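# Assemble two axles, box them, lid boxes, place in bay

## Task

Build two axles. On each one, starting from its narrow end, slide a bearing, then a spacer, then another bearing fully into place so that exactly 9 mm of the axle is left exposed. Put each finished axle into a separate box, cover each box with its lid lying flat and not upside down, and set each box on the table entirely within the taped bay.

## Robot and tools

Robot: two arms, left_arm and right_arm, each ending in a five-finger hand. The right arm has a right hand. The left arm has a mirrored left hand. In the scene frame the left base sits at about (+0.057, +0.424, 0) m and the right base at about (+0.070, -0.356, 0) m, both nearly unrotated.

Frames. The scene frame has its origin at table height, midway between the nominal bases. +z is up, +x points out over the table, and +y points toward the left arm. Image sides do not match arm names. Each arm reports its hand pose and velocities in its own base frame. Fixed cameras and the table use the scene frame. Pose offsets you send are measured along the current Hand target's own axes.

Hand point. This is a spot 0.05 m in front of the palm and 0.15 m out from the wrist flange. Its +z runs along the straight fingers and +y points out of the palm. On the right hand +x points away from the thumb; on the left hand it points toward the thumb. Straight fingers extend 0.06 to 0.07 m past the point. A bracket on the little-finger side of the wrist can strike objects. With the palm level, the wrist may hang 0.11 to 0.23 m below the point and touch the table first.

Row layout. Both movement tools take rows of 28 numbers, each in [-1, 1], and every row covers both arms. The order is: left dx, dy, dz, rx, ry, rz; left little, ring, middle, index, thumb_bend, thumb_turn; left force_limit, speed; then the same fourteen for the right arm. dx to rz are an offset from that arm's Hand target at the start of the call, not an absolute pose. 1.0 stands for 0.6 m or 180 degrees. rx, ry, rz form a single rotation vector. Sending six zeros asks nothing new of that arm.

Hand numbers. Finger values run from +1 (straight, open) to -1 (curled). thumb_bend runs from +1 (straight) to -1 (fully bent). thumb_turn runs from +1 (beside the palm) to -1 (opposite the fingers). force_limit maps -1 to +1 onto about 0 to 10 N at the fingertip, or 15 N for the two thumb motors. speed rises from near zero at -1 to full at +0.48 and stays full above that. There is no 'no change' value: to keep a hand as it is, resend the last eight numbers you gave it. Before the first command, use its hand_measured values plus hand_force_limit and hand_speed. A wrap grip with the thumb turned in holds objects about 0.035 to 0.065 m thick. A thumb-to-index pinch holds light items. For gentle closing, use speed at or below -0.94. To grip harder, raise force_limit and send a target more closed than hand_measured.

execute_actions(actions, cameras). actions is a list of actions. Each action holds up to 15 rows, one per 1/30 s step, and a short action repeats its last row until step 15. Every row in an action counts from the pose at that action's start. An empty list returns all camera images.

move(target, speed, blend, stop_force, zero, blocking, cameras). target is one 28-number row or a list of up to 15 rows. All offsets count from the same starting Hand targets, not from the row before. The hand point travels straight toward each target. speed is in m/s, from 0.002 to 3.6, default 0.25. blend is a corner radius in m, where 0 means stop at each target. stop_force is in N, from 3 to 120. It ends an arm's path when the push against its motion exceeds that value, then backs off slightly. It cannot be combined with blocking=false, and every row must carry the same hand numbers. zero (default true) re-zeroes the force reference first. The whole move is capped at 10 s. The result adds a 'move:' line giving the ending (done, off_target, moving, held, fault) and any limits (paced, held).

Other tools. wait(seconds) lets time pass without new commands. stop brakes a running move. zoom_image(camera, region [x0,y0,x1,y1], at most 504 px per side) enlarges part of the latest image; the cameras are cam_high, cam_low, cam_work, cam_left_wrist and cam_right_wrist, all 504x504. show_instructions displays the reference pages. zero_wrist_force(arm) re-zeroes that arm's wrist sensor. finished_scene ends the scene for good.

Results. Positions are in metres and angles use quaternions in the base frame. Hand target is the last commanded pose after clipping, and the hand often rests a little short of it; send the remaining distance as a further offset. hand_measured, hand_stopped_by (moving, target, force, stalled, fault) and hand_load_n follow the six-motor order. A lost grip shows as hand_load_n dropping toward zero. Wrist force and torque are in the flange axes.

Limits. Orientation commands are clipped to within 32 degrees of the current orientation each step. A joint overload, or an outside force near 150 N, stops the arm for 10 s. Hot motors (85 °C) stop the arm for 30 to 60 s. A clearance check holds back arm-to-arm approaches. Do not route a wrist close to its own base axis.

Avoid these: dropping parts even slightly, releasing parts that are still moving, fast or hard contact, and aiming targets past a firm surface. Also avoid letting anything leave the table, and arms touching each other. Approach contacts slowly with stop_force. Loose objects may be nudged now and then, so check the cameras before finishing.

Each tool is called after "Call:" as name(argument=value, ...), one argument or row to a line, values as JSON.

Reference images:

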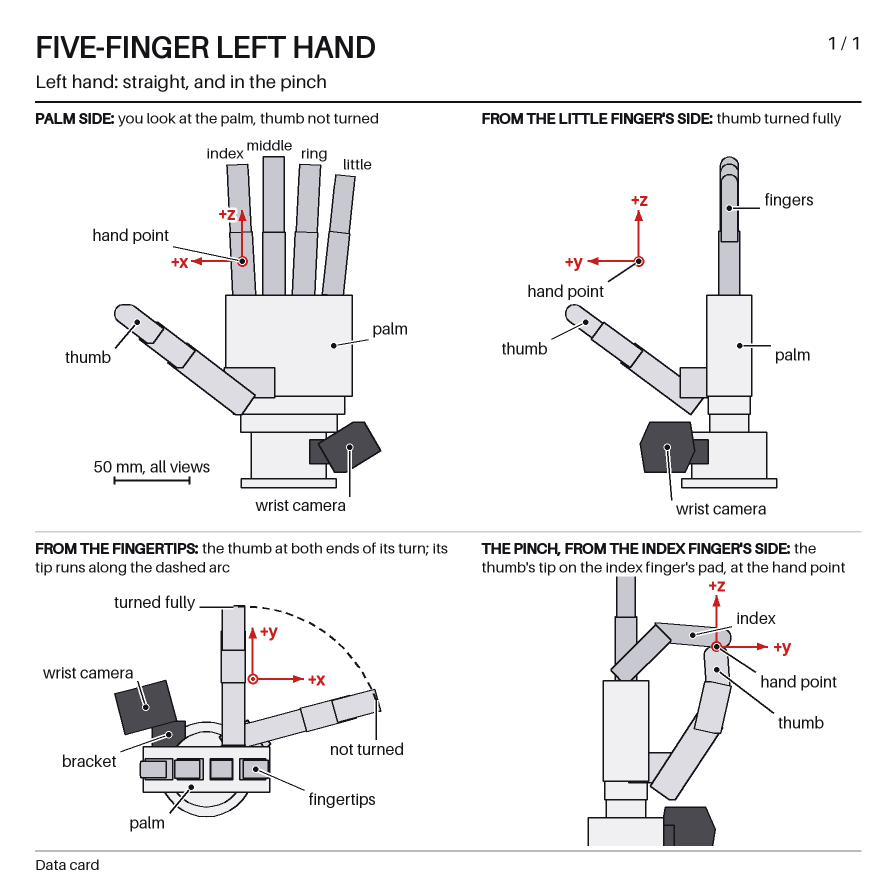

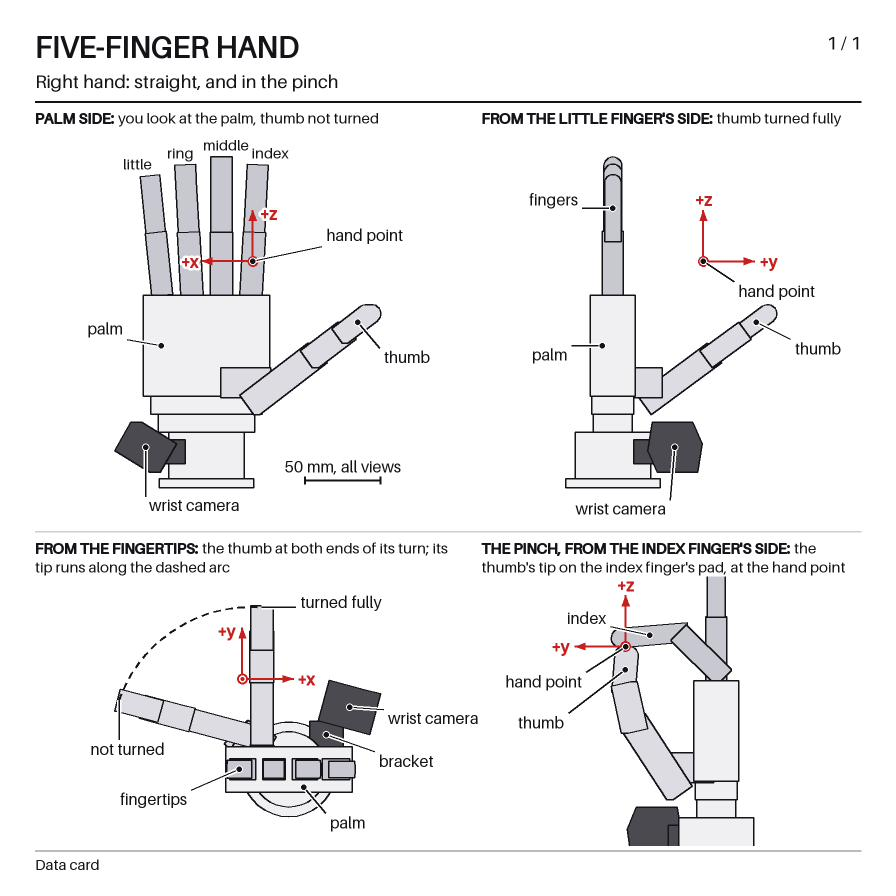

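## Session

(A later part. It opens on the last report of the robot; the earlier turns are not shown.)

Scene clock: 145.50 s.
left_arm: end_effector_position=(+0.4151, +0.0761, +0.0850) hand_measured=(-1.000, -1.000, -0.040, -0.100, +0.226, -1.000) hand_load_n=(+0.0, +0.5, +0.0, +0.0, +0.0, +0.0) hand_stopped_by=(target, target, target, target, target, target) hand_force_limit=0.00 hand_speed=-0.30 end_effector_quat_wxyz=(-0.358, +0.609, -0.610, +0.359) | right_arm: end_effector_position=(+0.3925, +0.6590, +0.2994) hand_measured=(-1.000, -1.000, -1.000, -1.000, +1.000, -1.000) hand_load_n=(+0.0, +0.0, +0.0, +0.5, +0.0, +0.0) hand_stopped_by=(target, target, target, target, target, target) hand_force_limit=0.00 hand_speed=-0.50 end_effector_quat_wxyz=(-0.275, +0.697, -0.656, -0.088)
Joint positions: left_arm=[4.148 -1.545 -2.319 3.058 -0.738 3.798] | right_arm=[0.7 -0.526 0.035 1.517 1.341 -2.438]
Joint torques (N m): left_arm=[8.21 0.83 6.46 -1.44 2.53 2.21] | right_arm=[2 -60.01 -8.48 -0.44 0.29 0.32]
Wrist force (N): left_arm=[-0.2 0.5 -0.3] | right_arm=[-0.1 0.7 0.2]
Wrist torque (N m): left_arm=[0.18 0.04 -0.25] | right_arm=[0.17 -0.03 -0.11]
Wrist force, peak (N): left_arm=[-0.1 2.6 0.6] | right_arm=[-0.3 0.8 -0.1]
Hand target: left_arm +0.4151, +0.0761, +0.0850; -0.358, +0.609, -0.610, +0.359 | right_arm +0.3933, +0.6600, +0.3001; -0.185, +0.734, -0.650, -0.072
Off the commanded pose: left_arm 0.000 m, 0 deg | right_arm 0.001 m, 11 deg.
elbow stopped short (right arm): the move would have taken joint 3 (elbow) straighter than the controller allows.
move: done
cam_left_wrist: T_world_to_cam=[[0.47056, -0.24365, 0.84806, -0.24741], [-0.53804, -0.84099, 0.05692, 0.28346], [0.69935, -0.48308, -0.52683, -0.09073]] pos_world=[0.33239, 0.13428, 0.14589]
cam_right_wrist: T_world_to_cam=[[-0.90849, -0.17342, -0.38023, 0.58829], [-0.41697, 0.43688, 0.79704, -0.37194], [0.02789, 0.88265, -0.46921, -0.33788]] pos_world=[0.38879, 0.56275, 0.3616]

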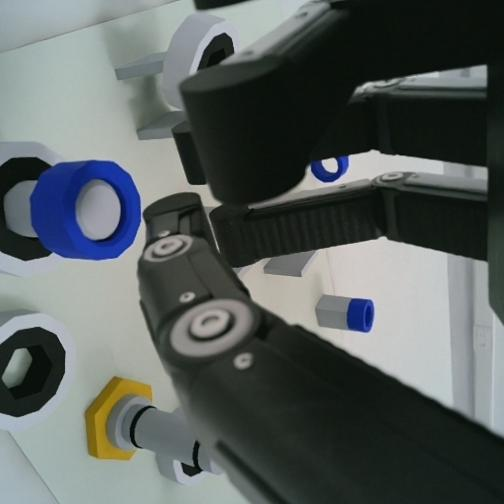

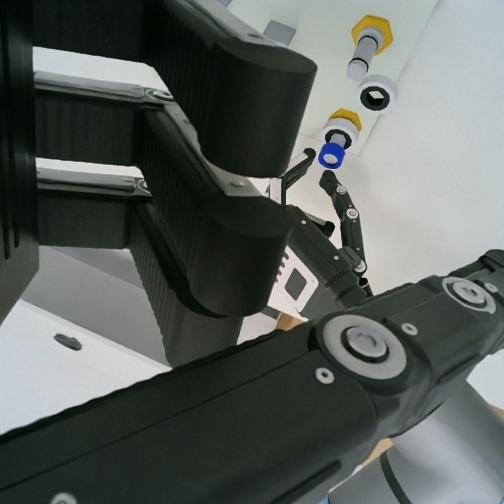

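Call:
move(
  target=[-0.01167,0.0093,-0.01677,0,0,0,-1,-1,-0.04,-0.1,0.225,-1,0,-0.3, 0,0,0,0,0,0,-1,-1,-1,-1,1,-1,0,-0.5],
  speed=0.05,
  cameras=["cam_left_wrist","cam_right_wrist"],
)

Call:
zoom_image(
  camera="cam_right_wrist",
  region=[280, 110, 380, 210],
)

Call:
zoom_image(
  camera="cam_left_wrist",
  region=[80, 100, 300, 320],
)

Scene clock: 146.57 s.
left_arm: end_effector_position=(+0.4036, +0.0831, +0.0850) hand_measured=(-1.000, -1.000, -0.040, -0.100, +0.226, -1.000) hand_load_n=(+0.5, +0.0, +0.0, +0.0, +0.0, +0.0) hand_stopped_by=(target, target, target, target, target, target) hand_force_limit=0.00 hand_speed=-0.30 end_effector_quat_wxyz=(-0.358, +0.609, -0.610, +0.359) | right_arm: end_effector_position=(+0.3925, +0.6590, +0.2994) hand_measured=(-1.000, -1.000, -1.000, -1.000, +1.000, -1.000) hand_load_n=(+0.0, +0.0, -0.5, +0.0, +0.0, +0.0) hand_stopped_by=(target, target, target, target, target, target) hand_force_limit=0.00 hand_speed=-0.50 end_effector_quat_wxyz=(-0.275, +0.697, -0.656, -0.088)
Joint positions: left_arm=[4.213 -1.542 -2.335 3.016 -0.695 3.871] | right_arm=[0.7 -0.526 0.035 1.517 1.341 -2.438]
Joint torques (N m): left_arm=[-0.32 0.6 21.11 1.2 -0.03 -0.83] | right_arm=[1.08 -60.41 -8.89 -0.37 0.29 0.44]
Wrist force (N): left_arm=[-0.3 0.6 -0.2] | right_arm=[0.0 0.5 0.1]
Wrist torque (N m): left_arm=[0.17 0.06 -0.06] | right_arm=[0.15 -0.03 -0.12]
Wrist force, peak (N): left_arm=[-0.5 0.8 -0.6] | right_arm=[-0.3 0.7 -0.2]
Hand target: left_arm +0.4036, +0.0831, +0.0850; -0.358, +0.609, -0.610, +0.359 | right_arm +0.3933, +0.6600, +0.3001; -0.185, +0.734, -0.650, -0.072
Off the commanded pose: left_arm 0.000 m, 0 deg | right_arm 0.001 m, 11 deg.
elbow stopped short (right arm): the move would have taken joint 3 (elbow) straighter than the controller allows.
move: done
cam_left_wrist: T_world_to_cam=[[0.47064, -0.24352, 0.84806, -0.24034], [-0.53797, -0.84103, 0.05705, 0.28313], [0.69935, -0.48308, -0.52683, -0.0793]] pos_world=[0.32088, 0.14128, 0.14589]
cam_right_wrist: T_world_to_cam=[[-0.90849, -0.17342, -0.38023, 0.58829], [-0.41697, 0.43688, 0.79704, -0.37194], [0.02789, 0.88265, -0.46921, -0.33788]] pos_world=[0.38879, 0.56275, 0.3616]

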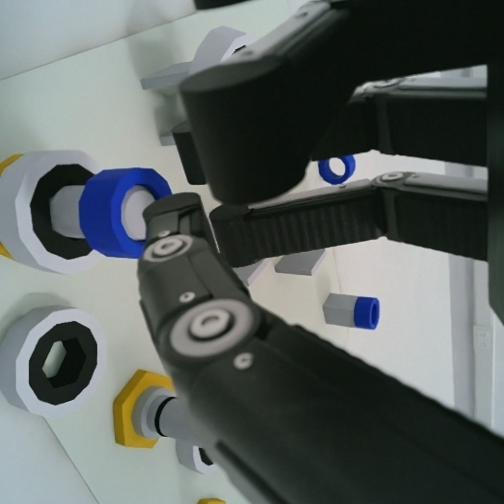

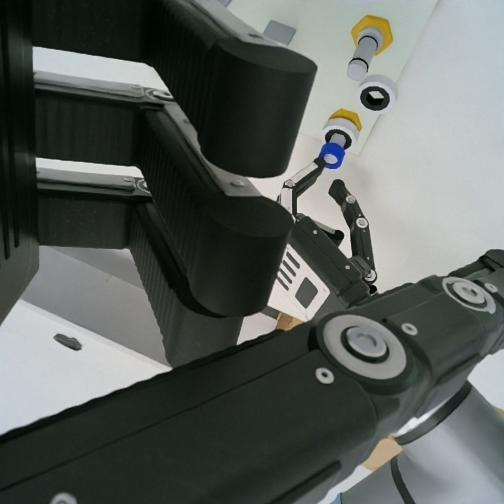

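Scaled by 5.040 from the camera's image (finer frame: 720x720).

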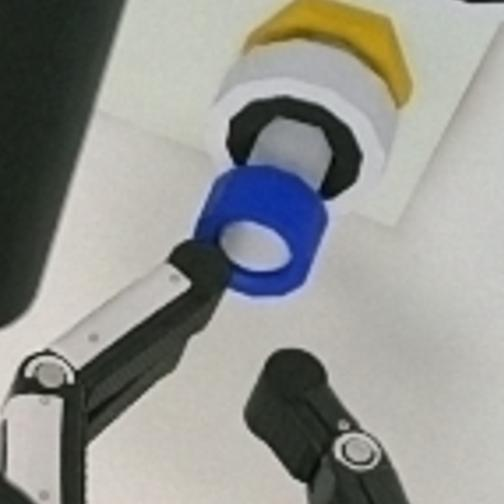

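Scaled by 2.291 from the camera's image (finer frame: 720x720).

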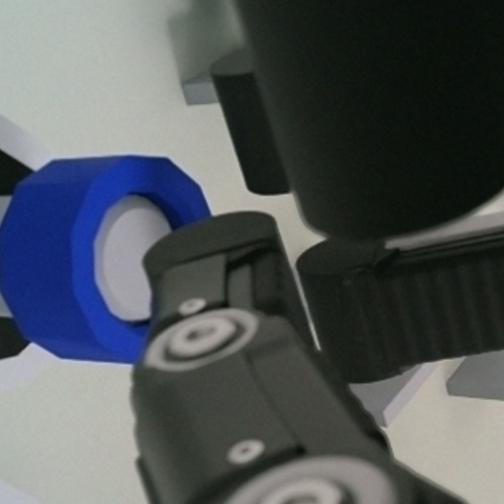

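Call:
move(
  target=[0,0.02188,0.01213,0,0,0,-1,-1,-0.04,-0.1,0.225,-1,0,-0.3, 0,0,0,0,0,0,-1,-1,-1,-1,1,-1,0,-0.5],
  speed=0.02,
  stop_force=5,
  cameras=["cam_left_wrist","cam_right_wrist"],
)

Call:
zoom_image(
  camera="cam_right_wrist",
  region=[280, 110, 380, 210],
)

Call:
zoom_image(
  camera="cam_left_wrist",
  region=[80, 100, 300, 320],
)

Scene clock: 151.00 s.
left_arm: end_effector_position=(+0.4036, +0.0831, +0.0743) hand_measured=(-1.000, -1.000, -0.040, -0.100, +0.226, -1.000) hand_load_n=(+0.0, +0.0, +0.0, +0.0, +0.0, +0.0) hand_stopped_by=(target, target, target, target, target, target) hand_force_limit=0.00 hand_speed=-0.30 end_effector_quat_wxyz=(-0.358, +0.609, -0.610, +0.359) | right_arm: end_effector_position=(+0.3925, +0.6590, +0.2994) hand_measured=(-1.000, -1.000, -1.000, -1.000, +1.000, -1.000) hand_load_n=(+0.0, +0.0, +0.0, +0.0, +0.0, +0.0) hand_stopped_by=(target, target, target, target, target, target) hand_force_limit=0.00 hand_speed=-0.50 end_effector_quat_wxyz=(-0.275, +0.697, -0.656, -0.088)
Joint positions: left_arm=[4.213 -1.566 -2.349 3.054 -0.695 3.871] | right_arm=[0.7 -0.526 0.035 1.517 1.341 -2.438]
Joint torques (N m): left_arm=[5.98 29.09 20.55 0.65 0.21 2.03] | right_arm=[0.95 -58.99 -9.14 -0.4 0.06 0.6]
Wrist force (N): left_arm=[-0.1 0.7 -0.2] | right_arm=[0.1 0.3 -0.1]
Wrist torque (N m): left_arm=[0.20 0.02 -0.05] | right_arm=[0.13 -0.04 -0.11]
Wrist force, peak (N): left_arm=[-1.0 -4.6 -1.8] | right_arm=[0.0 1.1 0.1]
Hand target: left_arm +0.4036, +0.0831, +0.0743; -0.358, +0.609, -0.610, +0.359 (not the last commanded pose) | right_arm +0.3933, +0.6600, +0.3001; -0.185, +0.734, -0.650, -0.072
Off the commanded pose: left_arm 0.004 m, 0 deg | right_arm 0.001 m, 11 deg.
elbow stopped short (right arm): the move would have taken joint 3 (elbow) straighter than the controller allows.
move: contact (left_arm)
cam_left_wrist: T_world_to_cam=[[0.47056, -0.24365, 0.84806, -0.23122], [-0.53804, -0.84099, 0.05692, 0.28377], [0.69935, -0.48308, -0.52683, -0.08494]] pos_world=[0.32089, 0.14128, 0.13519]
cam_right_wrist: T_world_to_cam=[[-0.90849, -0.17342, -0.38023, 0.58829], [-0.41697, 0.43688, 0.79704, -0.37194], [0.02789, 0.88265, -0.46921, -0.33788]] pos_world=[0.38879, 0.56275, 0.3616]

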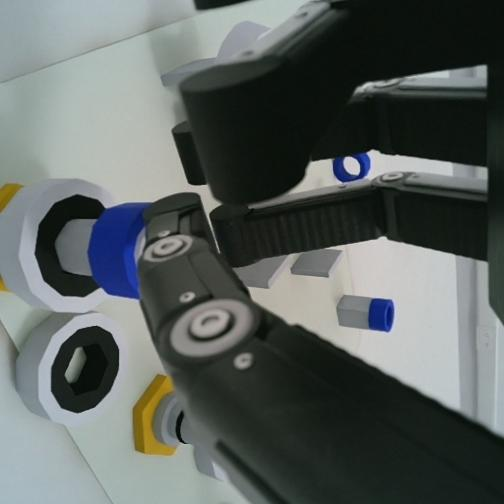

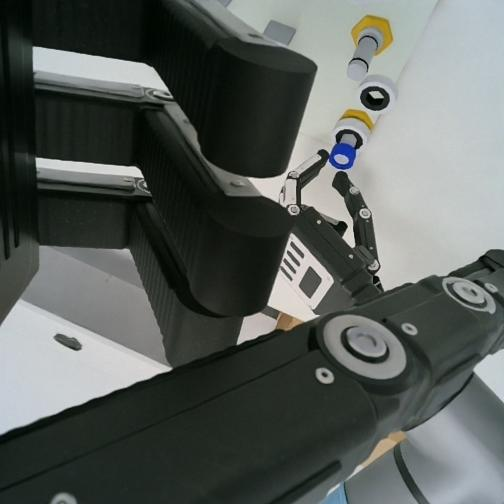

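Scaled by 5.040 from the camera's image (finer frame: 720x720).

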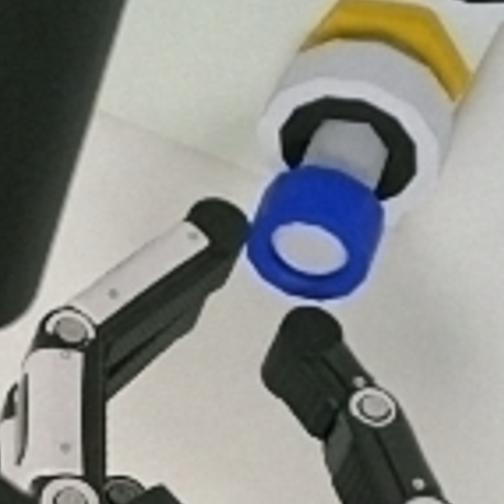

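Scaled by 2.291 from the camera's image (finer frame: 720x720).

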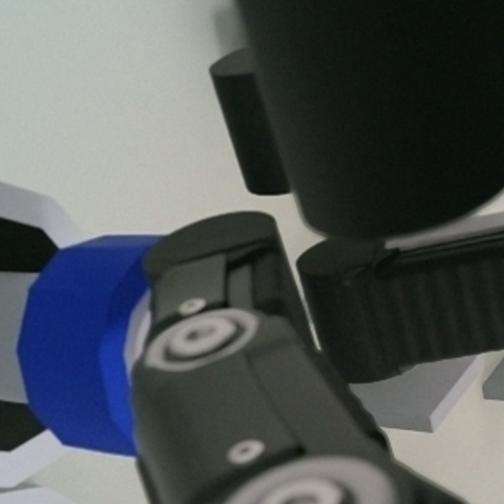

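Call:
move(
  target=[
    [0,-0.0729,-0.0404,0,0,0,-1,-1,-0.04,-0.1,0.225,-1,0,-0.3, 0,0,0,0,0,0,-1,-1,-1,-1,1,-1,0,-0.5],
    [0.0,-0.10585,0.0067,0,0,0,-1,-1,-0.04,-0.1,0.85,-1,0,-0.3, 0,0,0,0,0,0,-1,-1,-1,-1,1,-1,0,-0.5],
  ],
  speed=0.1,
  cameras=["cam_left_wrist","cam_right_wrist"],
)

Call:
zoom_image(
  camera="cam_left_wrist",
  region=[60, 60, 280, 280],
)

Scene clock: 154.13 s.
left_arm: end_effector_position=(+0.4380, +0.0831, +0.1279) hand_measured=(-1.000, -1.000, -0.040, -0.100, +0.850, -1.000) hand_load_n=(+0.0, +0.0, +0.0, +0.0, +0.0, +0.5) hand_stopped_by=(target, target, target, target, target, target) hand_force_limit=0.00 hand_speed=-0.30 end_effector_quat_wxyz=(-0.358, +0.609, -0.610, +0.359) | right_arm: end_effector_position=(+0.3925, +0.6590, +0.2994) hand_measured=(-1.000, -1.000, -1.000, -1.000, +1.000, -1.000) hand_load_n=(+0.0, +0.0, +0.0, +0.0, +0.0, +0.0) hand_stopped_by=(target, target, target, target, target, target) hand_force_limit=0.00 hand_speed=-0.50 end_effector_quat_wxyz=(-0.275, +0.697, -0.656, -0.088)
Joint positions: left_arm=[4.082 -1.518 -2.196 2.957 -0.786 3.73] | right_arm=[0.7 -0.526 0.035 1.517 1.341 -2.438]
Joint torques (N m): left_arm=[-6.23 30.16 21.35 -3.35 -0.44 -1.7] | right_arm=[1.66 -59.65 -9.11 -0.33 0.2 0.38]
Wrist force (N): left_arm=[-0.2 0.6 -0.5] | right_arm=[0.0 0.3 0.0]
Wrist torque (N m): left_arm=[0.21 0.05 -0.26] | right_arm=[0.13 -0.04 -0.12]
Wrist force, peak (N): left_arm=[-0.1 1.5 -0.8] | right_arm=[0.2 1.0 0.0]
Hand target: left_arm +0.4380, +0.0831, +0.1279; -0.358, +0.609, -0.610, +0.359 | right_arm +0.3933, +0.6600, +0.3001; -0.185, +0.734, -0.650, -0.072
Off the commanded pose: left_arm 0.000 m, 0 deg | right_arm 0.001 m, 11 deg.
elbow stopped short (right arm): the move would have taken joint 3 (elbow) straighter than the controller allows.
move: done
cam_left_wrist: T_world_to_cam=[[0.47056, -0.24365, 0.84806, -0.29281], [-0.53804, -0.84099, 0.05692, 0.29918], [0.69935, -0.48308, -0.52683, -0.08069]] pos_world=[0.35519, 0.14128, 0.18879]
cam_right_wrist: T_world_to_cam=[[-0.90849, -0.17342, -0.38023, 0.58829], [-0.41697, 0.43688, 0.79704, -0.37194], [0.02789, 0.88265, -0.46921, -0.33788]] pos_world=[0.38879, 0.56275, 0.3616]

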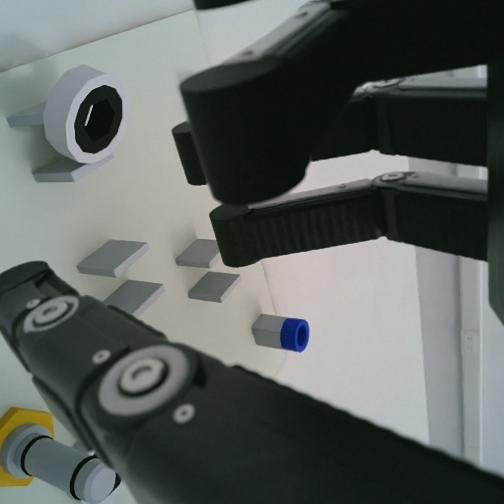

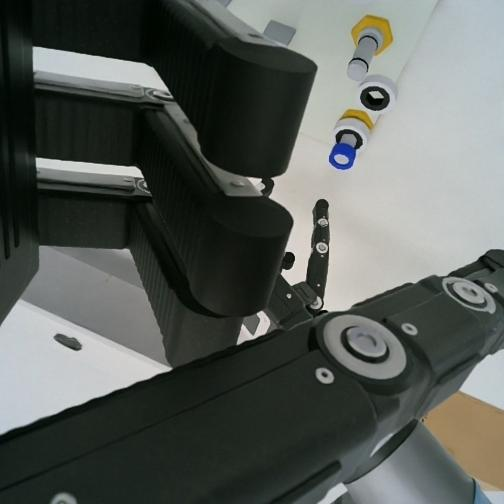

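Scaled by 2.291 from the camera's image (finer frame: 720x720).

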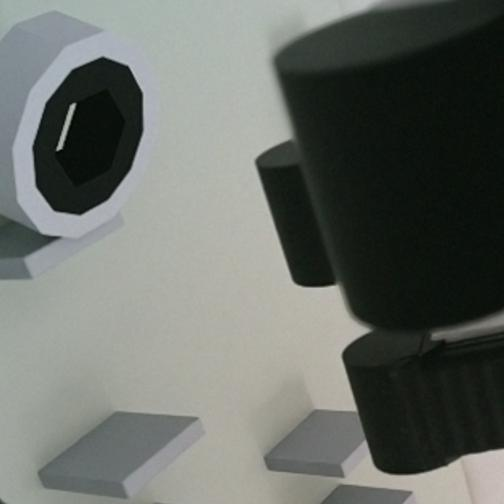

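Call:
move(
  target=[
    [0.0085,0.07401,-0.02037,0,0,0,-1,-1,-0.04,-0.1,0.85,-1,0,-0.3, 0,0,0,0,0,0,-1,-1,-1,-1,1,-1,0,-0.5],
    [0.0085,0.12141,0.0059,0,0,0,-1,-1,-0.04,-0.1,0.85,-1,0,-0.3, 0,0,0,0,0,0,-1,-1,-1,-1,1,-1,0,-0.5],
    [0.0085,0.12626,-0.00285,0,0,0,-1,-1,-0.04,-0.1,0.85,-1,0,-0.3, 0,0,0,0,0,0,-1,-1,-1,-1,1,-1,0,-0.5],
    [0.0085,0.12626,-0.00285,0,0,0,-1,-1,-0.04,-0.1,0.15,-1,0,-0.8, 0,0,0,0,0,0,-1,-1,-1,-1,1,-1,0,-0.5],
  ],
  speed=[0.12,0.06,0.03,0.03],
  cameras=["cam_left_wrist","cam_right_wrist"],
)

Scene clock: 160.70 s.
left_arm: end_effector_position=(+0.3997, +0.0780, +0.0625) hand_measured=(-1.000, -1.000, -0.040, -0.100, +0.398, -1.000) hand_load_n=(+0.0, +0.5, +0.0, +6.0, +7.0, -1.5) hand_stopped_by=(target, target, target, target, force, target) hand_force_limit=0.00 hand_speed=-0.80 end_effector_quat_wxyz=(-0.358, +0.609, -0.610, +0.359) | right_arm: end_effector_position=(+0.3925, +0.6590, +0.2994) hand_measured=(-1.000, -1.000, -1.000, -1.000, +1.000, -1.000) hand_load_n=(+0.0, +0.0, -0.5, +0.0, +0.0, -0.5) hand_stopped_by=(target, target, target, target, target, target) hand_force_limit=0.00 hand_speed=-0.50 end_effector_quat_wxyz=(-0.275, +0.697, -0.656, -0.088)
Joint positions: left_arm=[4.218 -1.58 -2.38 3.094 -0.691 3.877] | right_arm=[0.7 -0.526 0.035 1.517 1.341 -2.438]
Joint torques (N m): left_arm=[-8.51 1.23 19.63 1.1 -0.36 -1.93] | right_arm=[2.01 -58.82 -8.63 -0.46 0.14 0.31]
Wrist force (N): left_arm=[0.0 0.2 -0.6] | right_arm=[0.2 0.3 0.0]
Wrist torque (N m): left_arm=[0.21 0.00 -0.05] | right_arm=[0.12 -0.07 -0.11]
Wrist force, peak (N): left_arm=[0.2 1.9 -0.2] | right_arm=[0.2 0.8 0.0]
Hand target: left_arm +0.3997, +0.0780, +0.0625; -0.358, +0.609, -0.610, +0.359 | right_arm +0.3933, +0.6600, +0.3001; -0.185, +0.734, -0.650, -0.072
Off the commanded pose: left_arm 0.000 m, 0 deg | right_arm 0.001 m, 11 deg.
elbow stopped short (right arm): the move would have taken joint 3 (elbow) straighter than the controller allows.
move: done
cam_left_wrist: T_world_to_cam=[[0.47056, -0.24365, 0.84806, -0.22055], [-0.53804, -0.84099, 0.05692, 0.27809], [0.69935, -0.48308, -0.52683, -0.09077]] pos_world=[0.31689, 0.13628, 0.12339]
cam_right_wrist: T_world_to_cam=[[-0.90849, -0.17342, -0.38023, 0.58829], [-0.41697, 0.43688, 0.79704, -0.37194], [0.02789, 0.88265, -0.46921, -0.33788]] pos_world=[0.38879, 0.56275, 0.3616]

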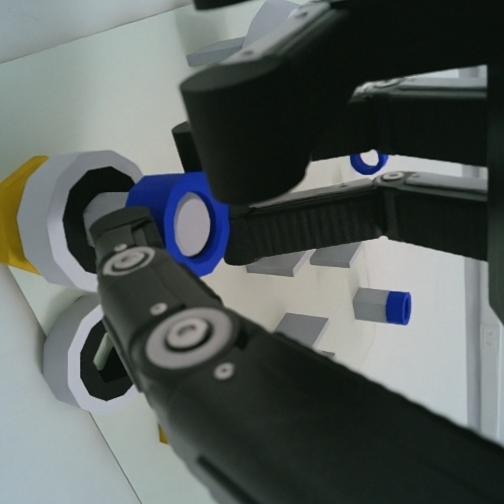

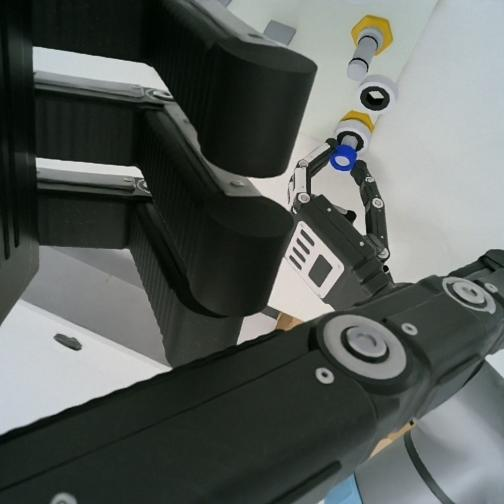

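Call:
move(
  target=[0,-0.0175,-0.0097,0,0,0,-1,-1,-0.04,-0.1,0.15,-1,0,-0.8, 0,0,0,0,0,0,-1,-1,-1,-1,1,-1,0,-0.5],
  speed=0.05,
  cameras=["cam_left_wrist","cam_right_wrist"],
)

Call:
zoom_image(
  camera="cam_right_wrist",
  region=[290, 100, 390, 200],
)

Scene clock: 161.40 s.
left_arm: end_effector_position=(+0.3997, +0.0781, +0.0745) hand_measured=(-1.000, -1.000, -0.040, -0.100, +0.398, -1.000) hand_load_n=(+0.0, +0.0, +0.0, +6.5, +6.5, -1.0) hand_stopped_by=(target, target, target, target, force, target) hand_force_limit=0.00 hand_speed=-0.80 end_effector_quat_wxyz=(-0.358, +0.609, -0.610, +0.359) | right_arm: end_effector_position=(+0.3925, +0.6590, +0.2994) hand_measured=(-1.000, -1.000, -1.000, -1.000, +1.000, -1.000) hand_load_n=(+0.0, +0.0, +0.0, +0.0, +0.0, -0.5) hand_stopped_by=(target, target, target, target, target, target) hand_force_limit=0.00 hand_speed=-0.50 end_effector_quat_wxyz=(-0.275, +0.697, -0.656, -0.088)
Joint positions: left_arm=[4.218 -1.551 -2.365 3.05 -0.691 3.877] | right_arm=[0.7 -0.526 0.035 1.517 1.341 -2.438]
Joint torques (N m): left_arm=[8.2 0.94 5.28 1.03 2.78 2.17] | right_arm=[2.43 -60.54 -9.47 -0.42 0.05 0.28]
Wrist force (N): left_arm=[0.0 2.2 0.6] | right_arm=[-0.3 0.3 0.1]
Wrist torque (N m): left_arm=[0.23 0.02 -0.16] | right_arm=[0.11 0.00 -0.13]
Wrist force, peak (N): left_arm=[-0.1 3.0 0.8] | right_arm=[0.1 0.8 0.0]
Hand target: left_arm +0.3997, +0.0780, +0.0745; -0.358, +0.609, -0.610, +0.359 | right_arm +0.3933, +0.6600, +0.3001; -0.185, +0.734, -0.650, -0.072
Off the commanded pose: left_arm 0.000 m, 0 deg | right_arm 0.001 m, 11 deg.
elbow stopped short (right arm): the move would have taken joint 3 (elbow) straighter than the controller allows.
move: done
cam_left_wrist: T_world_to_cam=[[0.47054, -0.24385, 0.84801, -0.23073], [-0.53806, -0.84099, 0.05673, 0.27749], [0.69934, -0.48298, -0.52693, -0.08452]] pos_world=[0.31699, 0.13628, 0.13539]
cam_right_wrist: T_world_to_cam=[[-0.90849, -0.17342, -0.38023, 0.58829], [-0.41697, 0.43688, 0.79704, -0.37194], [0.02789, 0.88265, -0.46921, -0.33788]] pos_world=[0.38879, 0.56275, 0.3616]

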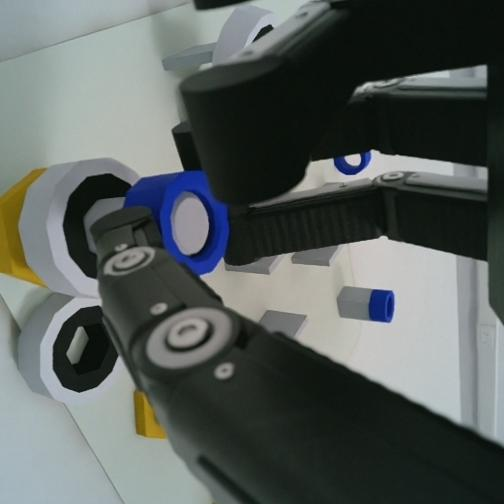

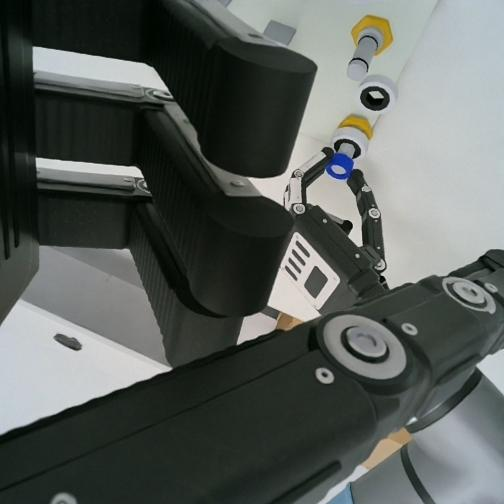

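Scaled by 5.040 from the camera's image (finer frame: 720x720).

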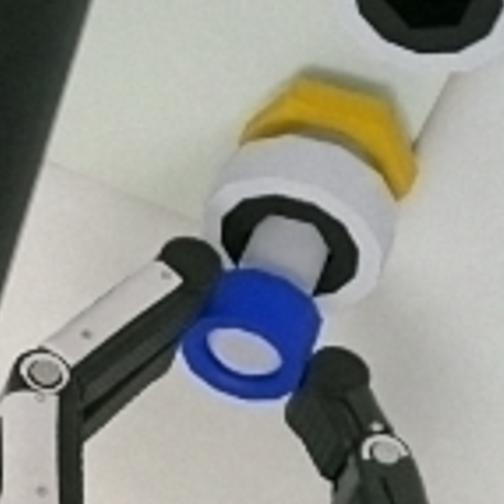

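Call:
move(
  target=[-0.1033,-0.00404,0.00729,0,0,0,-1,-1,-0.04,-0.1,0.15,-1,0,-0.8, 0,0,0,0,0,0,-1,-1,-1,-1,1,-1,0,-0.5],
  speed=0.1,
)

Call:
move(
  target=[0,0.0248,0.01374,0,0,0,-1,-1,-0.04,-0.1,0.15,-1,0,-0.8, 0,0,0,0,0,0,-1,-1,-1,-1,1,-1,0,-0.5],
  speed=0.02,
  stop_force=3,
  cameras=["cam_left_wrist","cam_right_wrist"],
)

Scene clock: 162.63 s.
left_arm: end_effector_position=(+0.4048, +0.1400, +0.0744) hand_measured=(-1.000, -1.000, -0.040, -0.100, +0.398, -1.000) hand_load_n=(+0.0, +0.0, +0.0, +6.0, +6.0, -1.0) hand_stopped_by=(target, target, target, target, force, target) hand_force_limit=0.00 hand_speed=-0.80 end_effector_quat_wxyz=(-0.358, +0.609, -0.610, +0.359) | right_arm: end_effector_position=(+0.3925, +0.6590, +0.2994) hand_measured=(-1.000, -1.000, -1.000, -1.000, +1.000, -1.000) hand_load_n=(+0.0, +0.0, +0.0, +0.0, +0.0, +0.0) hand_stopped_by=(target, target, target, target, target, target) hand_force_limit=0.00 hand_speed=-0.50 end_effector_quat_wxyz=(-0.275, +0.697, -0.656, -0.088)
Joint positions: left_arm=[4.319 -1.684 -2.252 2.967 -0.63 4.008] | right_arm=[0.7 -0.526 0.035 1.517 1.341 -2.438]
Joint torques (N m): left_arm=[-8.22 34.57 5.42 1.02 -0.11 -1.97] | right_arm=[-0.09 -58.99 -7.96 -0.62 0.04 0.47]
Wrist force (N): left_arm=[0.0 2.6 0.5] | right_arm=[0.0 0.6 0.3]
Wrist torque (N m): left_arm=[0.30 0.03 -0.09] | right_arm=[0.14 -0.04 -0.11]
Wrist force, peak (N): left_arm=[-1.7 2.3 0.7] | right_arm=[0.2 0.8 0.2]
Hand target: left_arm +0.4048, +0.1400, +0.0744; -0.358, +0.609, -0.610, +0.359 | right_arm +0.3933, +0.6600, +0.3001; -0.185, +0.734, -0.650, -0.072
Off the commanded pose: left_arm 0.000 m, 0 deg | right_arm 0.001 m, 11 deg.
elbow stopped short (right arm): the move would have taken joint 3 (elbow) straighter than the controller allows.
move: done

Scene clock: 164.27 s.
left_arm: end_effector_position=(+0.4048, +0.1400, +0.0633) hand_measured=(-1.000, -1.000, -0.040, -0.100, +0.398, -1.000) hand_load_n=(+0.0, +0.0, +0.0, +5.0, +5.5, -1.0) hand_stopped_by=(target, target, target, target, force, target) hand_force_limit=0.00 hand_speed=-0.80 end_effector_quat_wxyz=(-0.358, +0.609, -0.610, +0.359) | right_arm: end_effector_position=(+0.3925, +0.6590, +0.2994) hand_measured=(-1.000, -1.000, -1.000, -1.000, +1.000, -1.000) hand_load_n=(+0.0, +0.0, +0.0, +0.0, +0.0, +0.0) hand_stopped_by=(target, target, target, target, target, target) hand_force_limit=0.00 hand_speed=-0.50 end_effector_quat_wxyz=(-0.275, +0.697, -0.656, -0.088)
Joint positions: left_arm=[4.319 -1.709 -2.264 3.003 -0.63 4.008] | right_arm=[0.7 -0.526 0.035 1.517 1.341 -2.438]
Joint torques (N m): left_arm=[-1.03 35.33 19.77 0.28 0.15 1.24] | right_arm=[1.91 -59.52 -8.95 -0.62 0.07 0.58]
Wrist force (N): left_arm=[-0.2 2.4 0.5] | right_arm=[0.0 0.6 -0.1]
Wrist torque (N m): left_arm=[0.28 0.04 -0.09] | right_arm=[0.17 -0.04 -0.11]
Wrist force, peak (N): left_arm=[-0.4 3.0 0.8] | right_arm=[0.4 0.9 0.1]
Hand target: left_arm +0.4048, +0.1400, +0.0633; -0.358, +0.609, -0.610, +0.359 (not the last commanded pose) | right_arm +0.3933, +0.6600, +0.3001; -0.185, +0.734, -0.650, -0.072
Off the commanded pose: left_arm 0.006 m, 0 deg | right_arm 0.001 m, 11 deg.
elbow stopped short (right arm): the move would have taken joint 3 (elbow) straighter than the controller allows.
move: contact (left_arm)
cam_left_wrist: T_world_to_cam=[[0.47054, -0.24364, 0.84808, -0.20854], [-0.53811, -0.84095, 0.05696, 0.33285], [0.69931, -0.48316, -0.5268, -0.06399]] pos_world=[0.32199, 0.19818, 0.12419]
cam_right_wrist: T_world_to_cam=[[-0.90849, -0.17342, -0.38023, 0.58829], [-0.41697, 0.43688, 0.79704, -0.37194], [0.02789, 0.88265, -0.46921, -0.33788]] pos_world=[0.38879, 0.56275, 0.3616]

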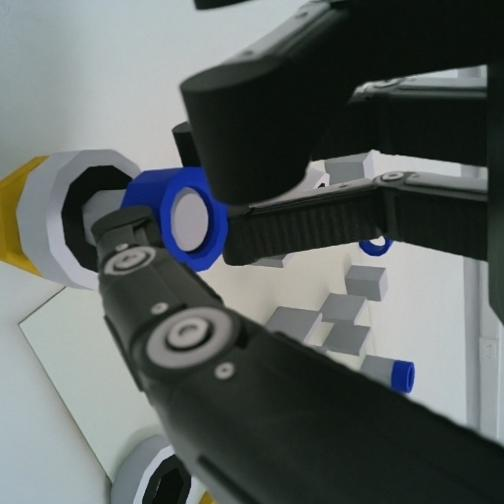

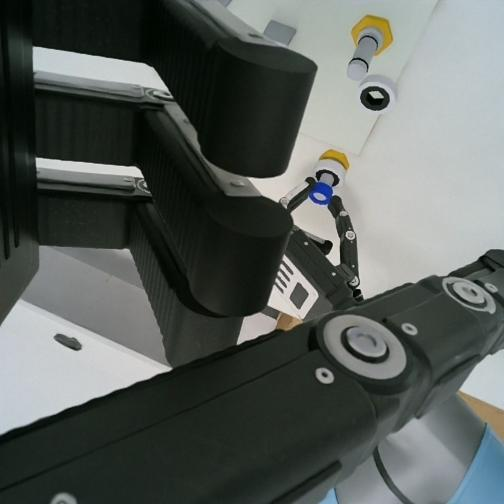

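Call:
move(
  target=[0,0.0048,0.0027,0,0,0,-1,-1,-0.04,-0.1,0.15,-1,0,-0.8, 0,0,0,0,0,0,-1,-1,-1,-1,1,-1,0,-0.5],
  speed=0.01,
  stop_force=5,
)

Scene clock: 165.50 s.
left_arm: end_effector_position=(+0.4049, +0.1401, +0.0626) hand_measured=(-1.000, -1.000, -0.040, -0.100, +0.398, -1.000) hand_load_n=(+0.5, +0.0, +0.5, +5.0, +4.5, -1.0) hand_stopped_by=(target, target, target, target, force, target) hand_force_limit=0.00 hand_speed=-0.80 end_effector_quat_wxyz=(-0.358, +0.609, -0.610, +0.359) | right_arm: end_effector_position=(+0.3925, +0.6590, +0.2994) hand_measured=(-1.000, -1.000, -1.000, -1.000, +1.000, -1.000) hand_load_n=(+0.0, +0.0, +0.0, +0.0, +0.0, +0.0) hand_stopped_by=(target, target, target, target, target, target) hand_force_limit=0.00 hand_speed=-0.50 end_effector_quat_wxyz=(-0.275, +0.697, -0.656, -0.088)
Joint positions: left_arm=[4.319 -1.71 -2.264 3.006 -0.63 4.008] | right_arm=[0.7 -0.526 0.035 1.517 1.341 -2.438]
Joint torques (N m): left_arm=[-2.37 35.11 19.58 -4.26 0.05 0.85] | right_arm=[1.42 -58.54 -8.24 -0.41 -0.03 0.38]
Wrist force (N): left_arm=[-0.2 1.2 0.3] | right_arm=[0.2 0.1 0.3]
Wrist torque (N m): left_arm=[0.21 0.06 -0.08] | right_arm=[0.08 -0.08 -0.11]
Wrist force, peak (N): left_arm=[0.0 -3.9 -2.2] | right_arm=[-0.2 0.8 0.1]
Hand target: left_arm +0.4049, +0.1401, +0.0626; -0.358, +0.609, -0.610, +0.359 (not the last commanded pose) | right_arm +0.3933, +0.6600, +0.3001; -0.185, +0.734, -0.650, -0.072
Off the commanded pose: left_arm 0.003 m, 0 deg | right_arm 0.001 m, 11 deg.
elbow stopped short (right arm): the move would have taken joint 3 (elbow) straighter than the controller allows.
move: contact (left_arm)

Call:
move(
  target=[
    [0,0,0,0,0,0,-1,-1,-0.04,-0.1,0.85,-1,0,-0.3, 0,0,0,0,0,0,-1,-1,-1,-1,1,-1,0,-0.5],
    [0,-0.00485,0.00875,0,0,0,-1,-1,-0.04,-0.1,0.85,-1,0,-0.3, 0,0,0,0,0,0,-1,-1,-1,-1,1,-1,0,-0.5],
    [0,-0.07048,-0.02763,0,0,0,-1,-1,-0.04,-0.1,0.85,-1,0,-0.3, 0,0,0,0,0,0,-1,-1,-1,-1,1,-1,0,-0.5],
    [0.176,-0.05227,-0.04327,0,-0.0485,0.0875,-1,-1,0.12,0.07,0.85,-1,0,-0.3, 0,0,0,0,0,0,-1,-1,-1,-1,1,-1,0,-0.5],
  ],
  speed=[0.05,0.05,0.1,0.15],
  cameras=["cam_left_wrist","cam_right_wrist"],
)

Scene clock: 169.93 s.
left_arm: end_effector_position=(+0.3972, +0.0346, +0.1026) hand_measured=(-1.000, -1.000, +0.120, +0.070, +0.850, -1.000) hand_load_n=(+0.0, +0.0, +0.0, +0.0, +0.0, +0.0) hand_stopped_by=(target, target, target, target, target, target) hand_force_limit=0.00 hand_speed=-0.30 end_effector_quat_wxyz=(+0.449, -0.545, +0.659, -0.259) | right_arm: end_effector_position=(+0.3925, +0.6590, +0.2994) hand_measured=(-1.000, -1.000, -1.000, -1.000, +1.000, -1.000) hand_load_n=(+0.0, +0.0, +0.0, +0.0, +0.0, +0.0) hand_stopped_by=(target, target, target, target, target, target) hand_force_limit=0.00 hand_speed=-0.50 end_effector_quat_wxyz=(-0.275, +0.697, -0.656, -0.088)
Joint positions: left_arm=[3.888 -1.283 -2.417 3.144 -1.065 3.791] | right_arm=[0.7 -0.526 0.035 1.517 1.341 -2.438]
Joint torques (N m): left_arm=[-6.86 0.6 12.61 -2.38 -1 2.2] | right_arm=[-0.1 -59.84 -9.13 -0.4 -0.01 0.27]
Wrist force (N): left_arm=[-0.2 0.1 -0.1] | right_arm=[-0.1 0.4 -0.4]
Wrist torque (N m): left_arm=[0.09 -0.01 -0.28] | right_arm=[0.15 -0.02 -0.12]
Wrist force, peak (N): left_arm=[0.0 1.9 0.3] | right_arm=[-0.2 0.9 0.0]
Hand target: left_arm +0.3972, +0.0345, +0.1026; +0.449, -0.545, +0.659, -0.259 | right_arm +0.3933, +0.6600, +0.3001; -0.185, +0.734, -0.650, -0.072
Off the commanded pose: left_arm 0.000 m, 0 deg | right_arm 0.001 m, 11 deg.
elbow stopped short (right arm): the move would have taken joint 3 (elbow) straighter than the controller allows.
move: done
cam_left_wrist: T_world_to_cam=[[0.46987, -0.49448, 0.73124, -0.24308], [-0.53824, -0.81706, -0.20666, 0.26415], [0.69966, -0.29648, -0.65006, -0.08289]] pos_world=[0.31439, 0.07105, 0.17845]
cam_right_wrist: T_world_to_cam=[[-0.90849, -0.17342, -0.38023, 0.58829], [-0.41697, 0.43688, 0.79704, -0.37194], [0.02789, 0.88265, -0.46921, -0.33788]] pos_world=[0.38879, 0.56275, 0.3616]

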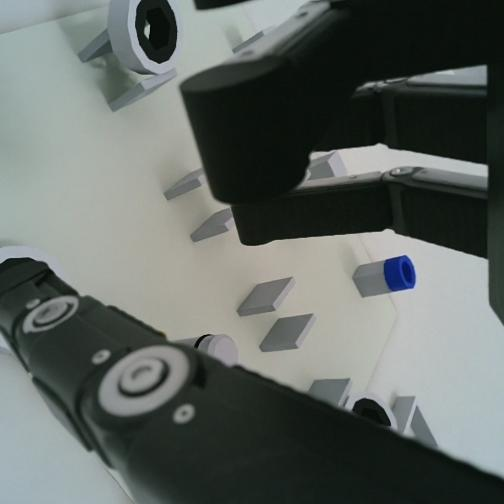

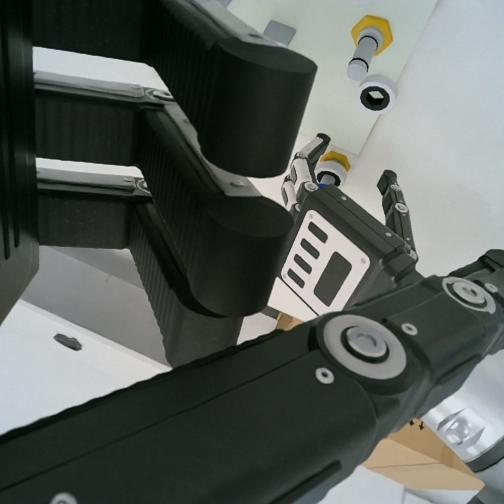

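Call:
move(
  target=[0.02709,0.07294,0.04041,0,0,0,-1,-1,0.12,0.07,0.85,-1,0,-0.3, 0,0,0,0,0,0,-1,-1,-1,-1,1,-1,0,-0.5],
  speed=0.1,
  cameras=["cam_left_wrist","cam_right_wrist"],
)

Call:
zoom_image(
  camera="cam_right_wrist",
  region=[300, 60, 400, 160],
)

Scene clock: 171.33 s.
left_arm: end_effector_position=(+0.3971, +0.0345, +0.0499) hand_measured=(-1.000, -1.000, +0.120, +0.070, +0.850, -1.000) hand_load_n=(+0.0, +0.0, +0.0, +0.0, +0.0, +0.0) hand_stopped_by=(target, target, target, target, target, target) hand_force_limit=0.00 hand_speed=-0.30 end_effector_quat_wxyz=(+0.449, -0.545, +0.659, -0.259) | right_arm: end_effector_position=(+0.3925, +0.6590, +0.2994) hand_measured=(-1.000, -1.000, -1.000, -1.000, +1.000, -1.000) hand_load_n=(+0.0, +0.0, +0.0, +0.0, +0.0, +0.0) hand_stopped_by=(target, target, target, target, target, target) hand_force_limit=0.00 hand_speed=-0.50 end_effector_quat_wxyz=(-0.275, +0.697, -0.656, -0.088)
Joint positions: left_arm=[3.888 -1.404 -2.504 3.351 -1.064 3.791] | right_arm=[0.7 -0.526 0.035 1.517 1.341 -2.438]
Joint torques (N m): left_arm=[-8.05 18.1 17.84 -0.76 -0.51 -1.5] | right_arm=[0.41 -59.25 -9.18 -0.49 -0.24 0.2]
Wrist force (N): left_arm=[0.0 0.5 -0.2] | right_arm=[0.3 0.5 0.3]
Wrist torque (N m): left_arm=[0.14 -0.01 -0.07] | right_arm=[0.13 -0.08 -0.10]
Wrist force, peak (N): left_arm=[-0.7 -0.8 -0.7] | right_arm=[0.5 0.6 -0.2]
Hand target: left_arm +0.3971, +0.0346, +0.0500; +0.449, -0.545, +0.659, -0.259 | right_arm +0.3933, +0.6600, +0.3001; -0.185, +0.734, -0.650, -0.072
Off the commanded pose: left_arm 0.000 m, 0 deg | right_arm 0.001 m, 11 deg.
elbow stopped short (right arm): the move would have taken joint 3 (elbow) straighter than the controller allows.
move: done
cam_left_wrist: T_world_to_cam=[[0.47002, -0.49434, 0.73124, -0.20462], [-0.53826, -0.81711, -0.20642, 0.25321], [0.69954, -0.29658, -0.65014, -0.11696]] pos_world=[0.31429, 0.07105, 0.12585]
cam_right_wrist: T_world_to_cam=[[-0.90849, -0.17342, -0.38023, 0.58829], [-0.41697, 0.43688, 0.79704, -0.37194], [0.02789, 0.88265, -0.46921, -0.33788]] pos_world=[0.38879, 0.56275, 0.3616]

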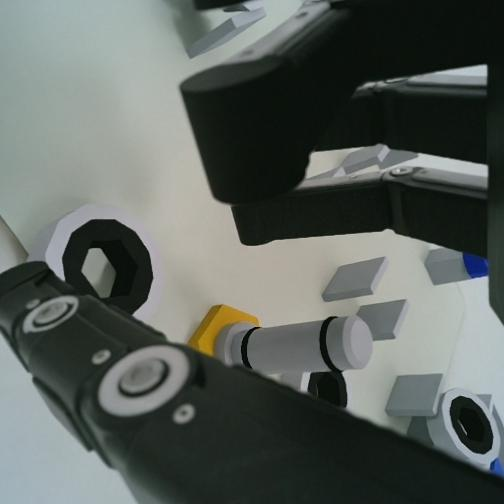

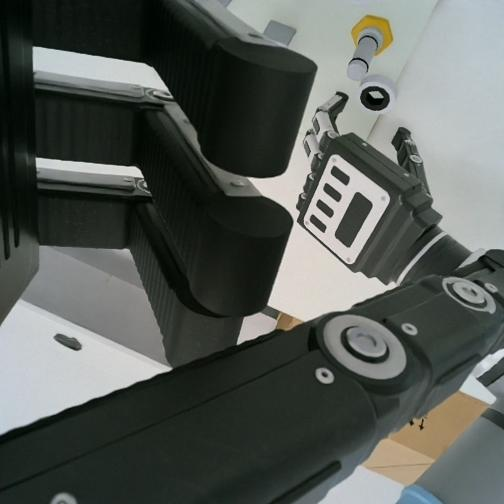

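Scaled by 5.040 from the camera's image (finer frame: 720x720).

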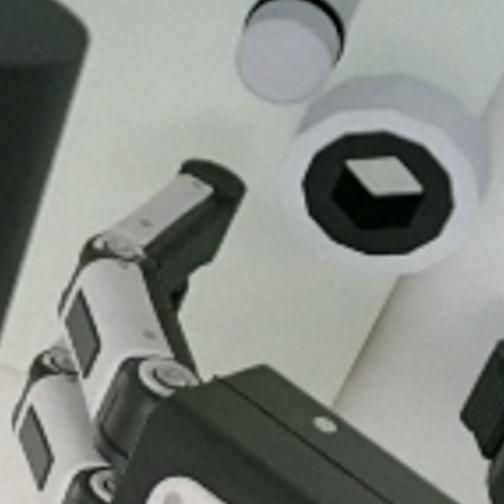

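Call:
move(
  target=[
    [0,0,0,0,0,0,-1,-1,0.12,0.07,0.74,-1,0,-0.3, 0,0,0,0,0,0,-1,-1,-1,-1,1,-1,0,-0.5],
    [0.01764,0.03976,0.02126,0,0,0,-1,-1,0.12,0.07,0.74,-1,0,-0.3, 0,0,0,0,0,0,-1,-1,-1,-1,1,-1,0,-0.5],
  ],
  speed=0.04,
  stop_force=4,
  cameras=["cam_left_wrist","cam_right_wrist"],
)

Call:
zoom_image(
  camera="cam_right_wrist",
  region=[310, 50, 410, 150],
)

Scene clock: 173.70 s.
left_arm: end_effector_position=(+0.3967, +0.0329, +0.0210) hand_measured=(-1.000, -1.000, +0.120, +0.070, +0.740, -1.000) hand_load_n=(+0.0, +0.0, +0.0, +0.0, +0.0, +0.0) hand_stopped_by=(target, target, target, target, target, target) hand_force_limit=0.00 hand_speed=-0.30 end_effector_quat_wxyz=(+0.449, -0.545, +0.659, -0.259) | right_arm: end_effector_position=(+0.3925, +0.6590, +0.2994) hand_measured=(-1.000, -1.000, -1.000, -1.000, +1.000, -1.000) hand_load_n=(+0.0, +0.0, +0.0, +0.0, +0.0, -0.5) hand_stopped_by=(target, target, target, target, target, target) hand_force_limit=0.00 hand_speed=-0.50 end_effector_quat_wxyz=(-0.275, +0.697, -0.656, -0.088)
Joint positions: left_arm=[3.882 -1.488 -2.545 3.479 -1.07 3.787] | right_arm=[0.7 -0.526 0.035 1.517 1.341 -2.438]
Joint torques (N m): left_arm=[4.21 25.06 19.29 -2.4 1.41 0.39] | right_arm=[0.54 -58.83 -8.26 -0.45 -0.39 0.41]
Wrist force (N): left_arm=[-0.3 0.3 -0.3] | right_arm=[-0.1 0.4 0.0]
Wrist torque (N m): left_arm=[0.11 0.00 -0.08] | right_arm=[0.14 -0.02 -0.12]
Wrist force, peak (N): left_arm=[-0.1 -0.4 -0.9] | right_arm=[0.4 0.7 -0.3]
Hand target: left_arm +0.3967, +0.0329, +0.0210; +0.449, -0.545, +0.659, -0.259 | right_arm +0.3933, +0.6600, +0.3001; -0.185, +0.734, -0.650, -0.072
Off the commanded pose: left_arm 0.000 m, 0 deg | right_arm 0.001 m, 11 deg.
elbow stopped short (right arm): the move would have taken joint 3 (elbow) straighter than the controller allows.
move: done
cam_left_wrist: T_world_to_cam=[[0.46983, -0.49447, 0.73127, -0.18401], [-0.5383, -0.81703, -0.20661, 0.24564], [0.69964, -0.29657, -0.65004, -0.13608]] pos_world=[0.31389, 0.06935, 0.09685]
cam_right_wrist: T_world_to_cam=[[-0.90849, -0.17342, -0.38023, 0.58829], [-0.41697, 0.43688, 0.79704, -0.37194], [0.02789, 0.88265, -0.46921, -0.33788]] pos_world=[0.38879, 0.56275, 0.3616]

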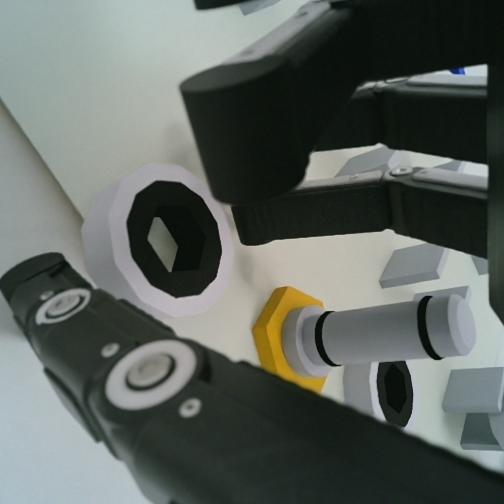

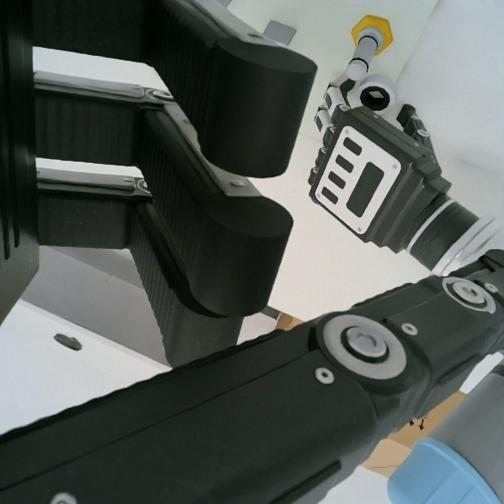

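Scaled by 5.040 from the camera's image (finer frame: 720x720).

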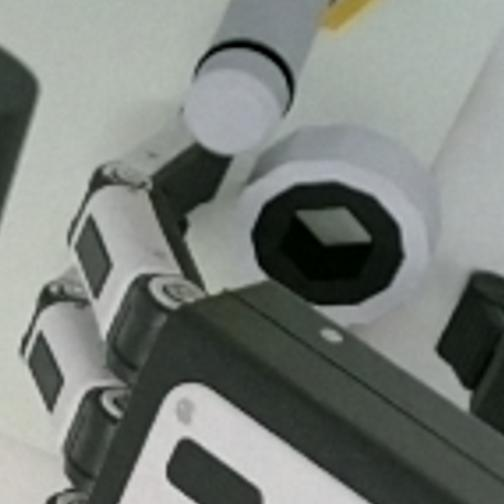

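Call:
execute_actions(
  actions=[],
  cameras=["cam_left_wrist","cam_right_wrist"],
)

Scene clock: 189.37 s.
left_arm: end_effector_position=(+0.3967, +0.0329, +0.0210) hand_measured=(-1.000, -1.000, +0.120, +0.070, +0.740, -1.000) hand_load_n=(+0.0, +0.0, +0.0, +0.0, +0.0, +0.5) hand_stopped_by=(target, target, target, target, target, target) hand_force_limit=0.00 hand_speed=-0.30 end_effector_quat_wxyz=(+0.449, -0.545, +0.659, -0.259) | right_arm: end_effector_position=(+0.3925, +0.6590, +0.2994) hand_measured=(-1.000, -1.000, -1.000, -1.000, +1.000, -1.000) hand_load_n=(+0.0, +0.0, +0.0, +0.0, -0.5, +0.0) hand_stopped_by=(target, target, target, target, target, target) hand_force_limit=0.00 hand_speed=-0.50 end_effector_quat_wxyz=(-0.275, +0.697, -0.656, -0.088)
Joint positions: left_arm=[3.882 -1.488 -2.545 3.479 -1.069 3.787] | right_arm=[0.7 -0.526 0.035 1.517 1.341 -2.438]
Joint velocities: within noise
Joint torques (N m): left_arm=[5.42 24.94 19.92 -1.53 1.74 1.74] | right_arm=[0.03 -60.26 -8.18 -0.59 -0.2 0.31]
Motor temperatures (°C): left_arm=[37 36 24 37 31 39] | right_arm=[31 31 35 32 32 44]
Wrist force (N): left_arm=[0.0 0.5 -0.3] | right_arm=[0.0 0.5 0.2]
Wrist torque (N m): left_arm=[0.14 -0.03 -0.07] | right_arm=[0.15 -0.04 -0.11]
Wrist force, peak (N): left_arm=[-0.1 0.6 -0.4] | right_arm=[0.0 0.7 0.1]
Hand target: left_arm +0.3967, +0.0329, +0.0210; +0.449, -0.545, +0.659, -0.259 | right_arm +0.3933, +0.6600, +0.3001; -0.185, +0.734, -0.650, -0.072
Off the commanded pose: left_arm 0.000 m, 0 deg | right_arm 0.001 m, 11 deg.
camera_calibration:
cam_left_wrist: T_world_to_cam=[[0.46983, -0.49447, 0.73127, -0.18401], [-0.5383, -0.81703, -0.20661, 0.24564], [0.69964, -0.29657, -0.65004, -0.13608]] pos_world=[0.31389, 0.06935, 0.09685]
cam_right_wrist: T_world_to_cam=[[-0.90849, -0.17342, -0.38023, 0.58829], [-0.41697, 0.43688, 0.79704, -0.37194], [0.02789, 0.88265, -0.46921, -0.33788]] pos_world=[0.38879, 0.56275, 0.3616]
Images, in order (width x height): cam_left_wrist 504x504, cam_right_wrist 504x504.

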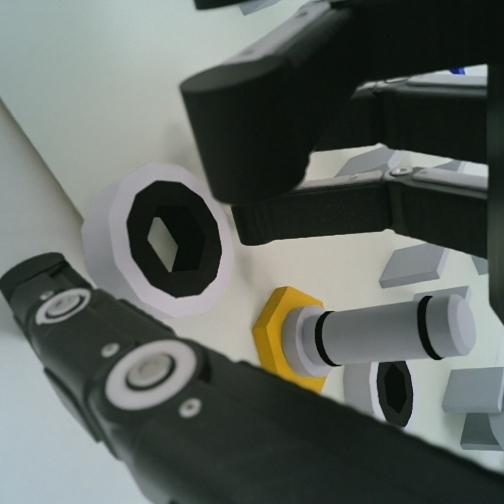

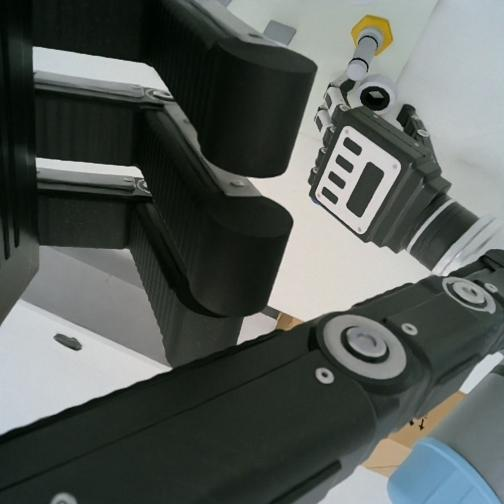

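Call:
move(
  target=[0,0.00077,0.00208,0.00115,0,0,0,-1,-1,0.12,0.07,0.74,-1,0,-0.3,0,0,0,0,0,0,-1,-1,-1,-1,1,-1,0,-0.5],
  speed=0.01,
  stop_force=4,
)



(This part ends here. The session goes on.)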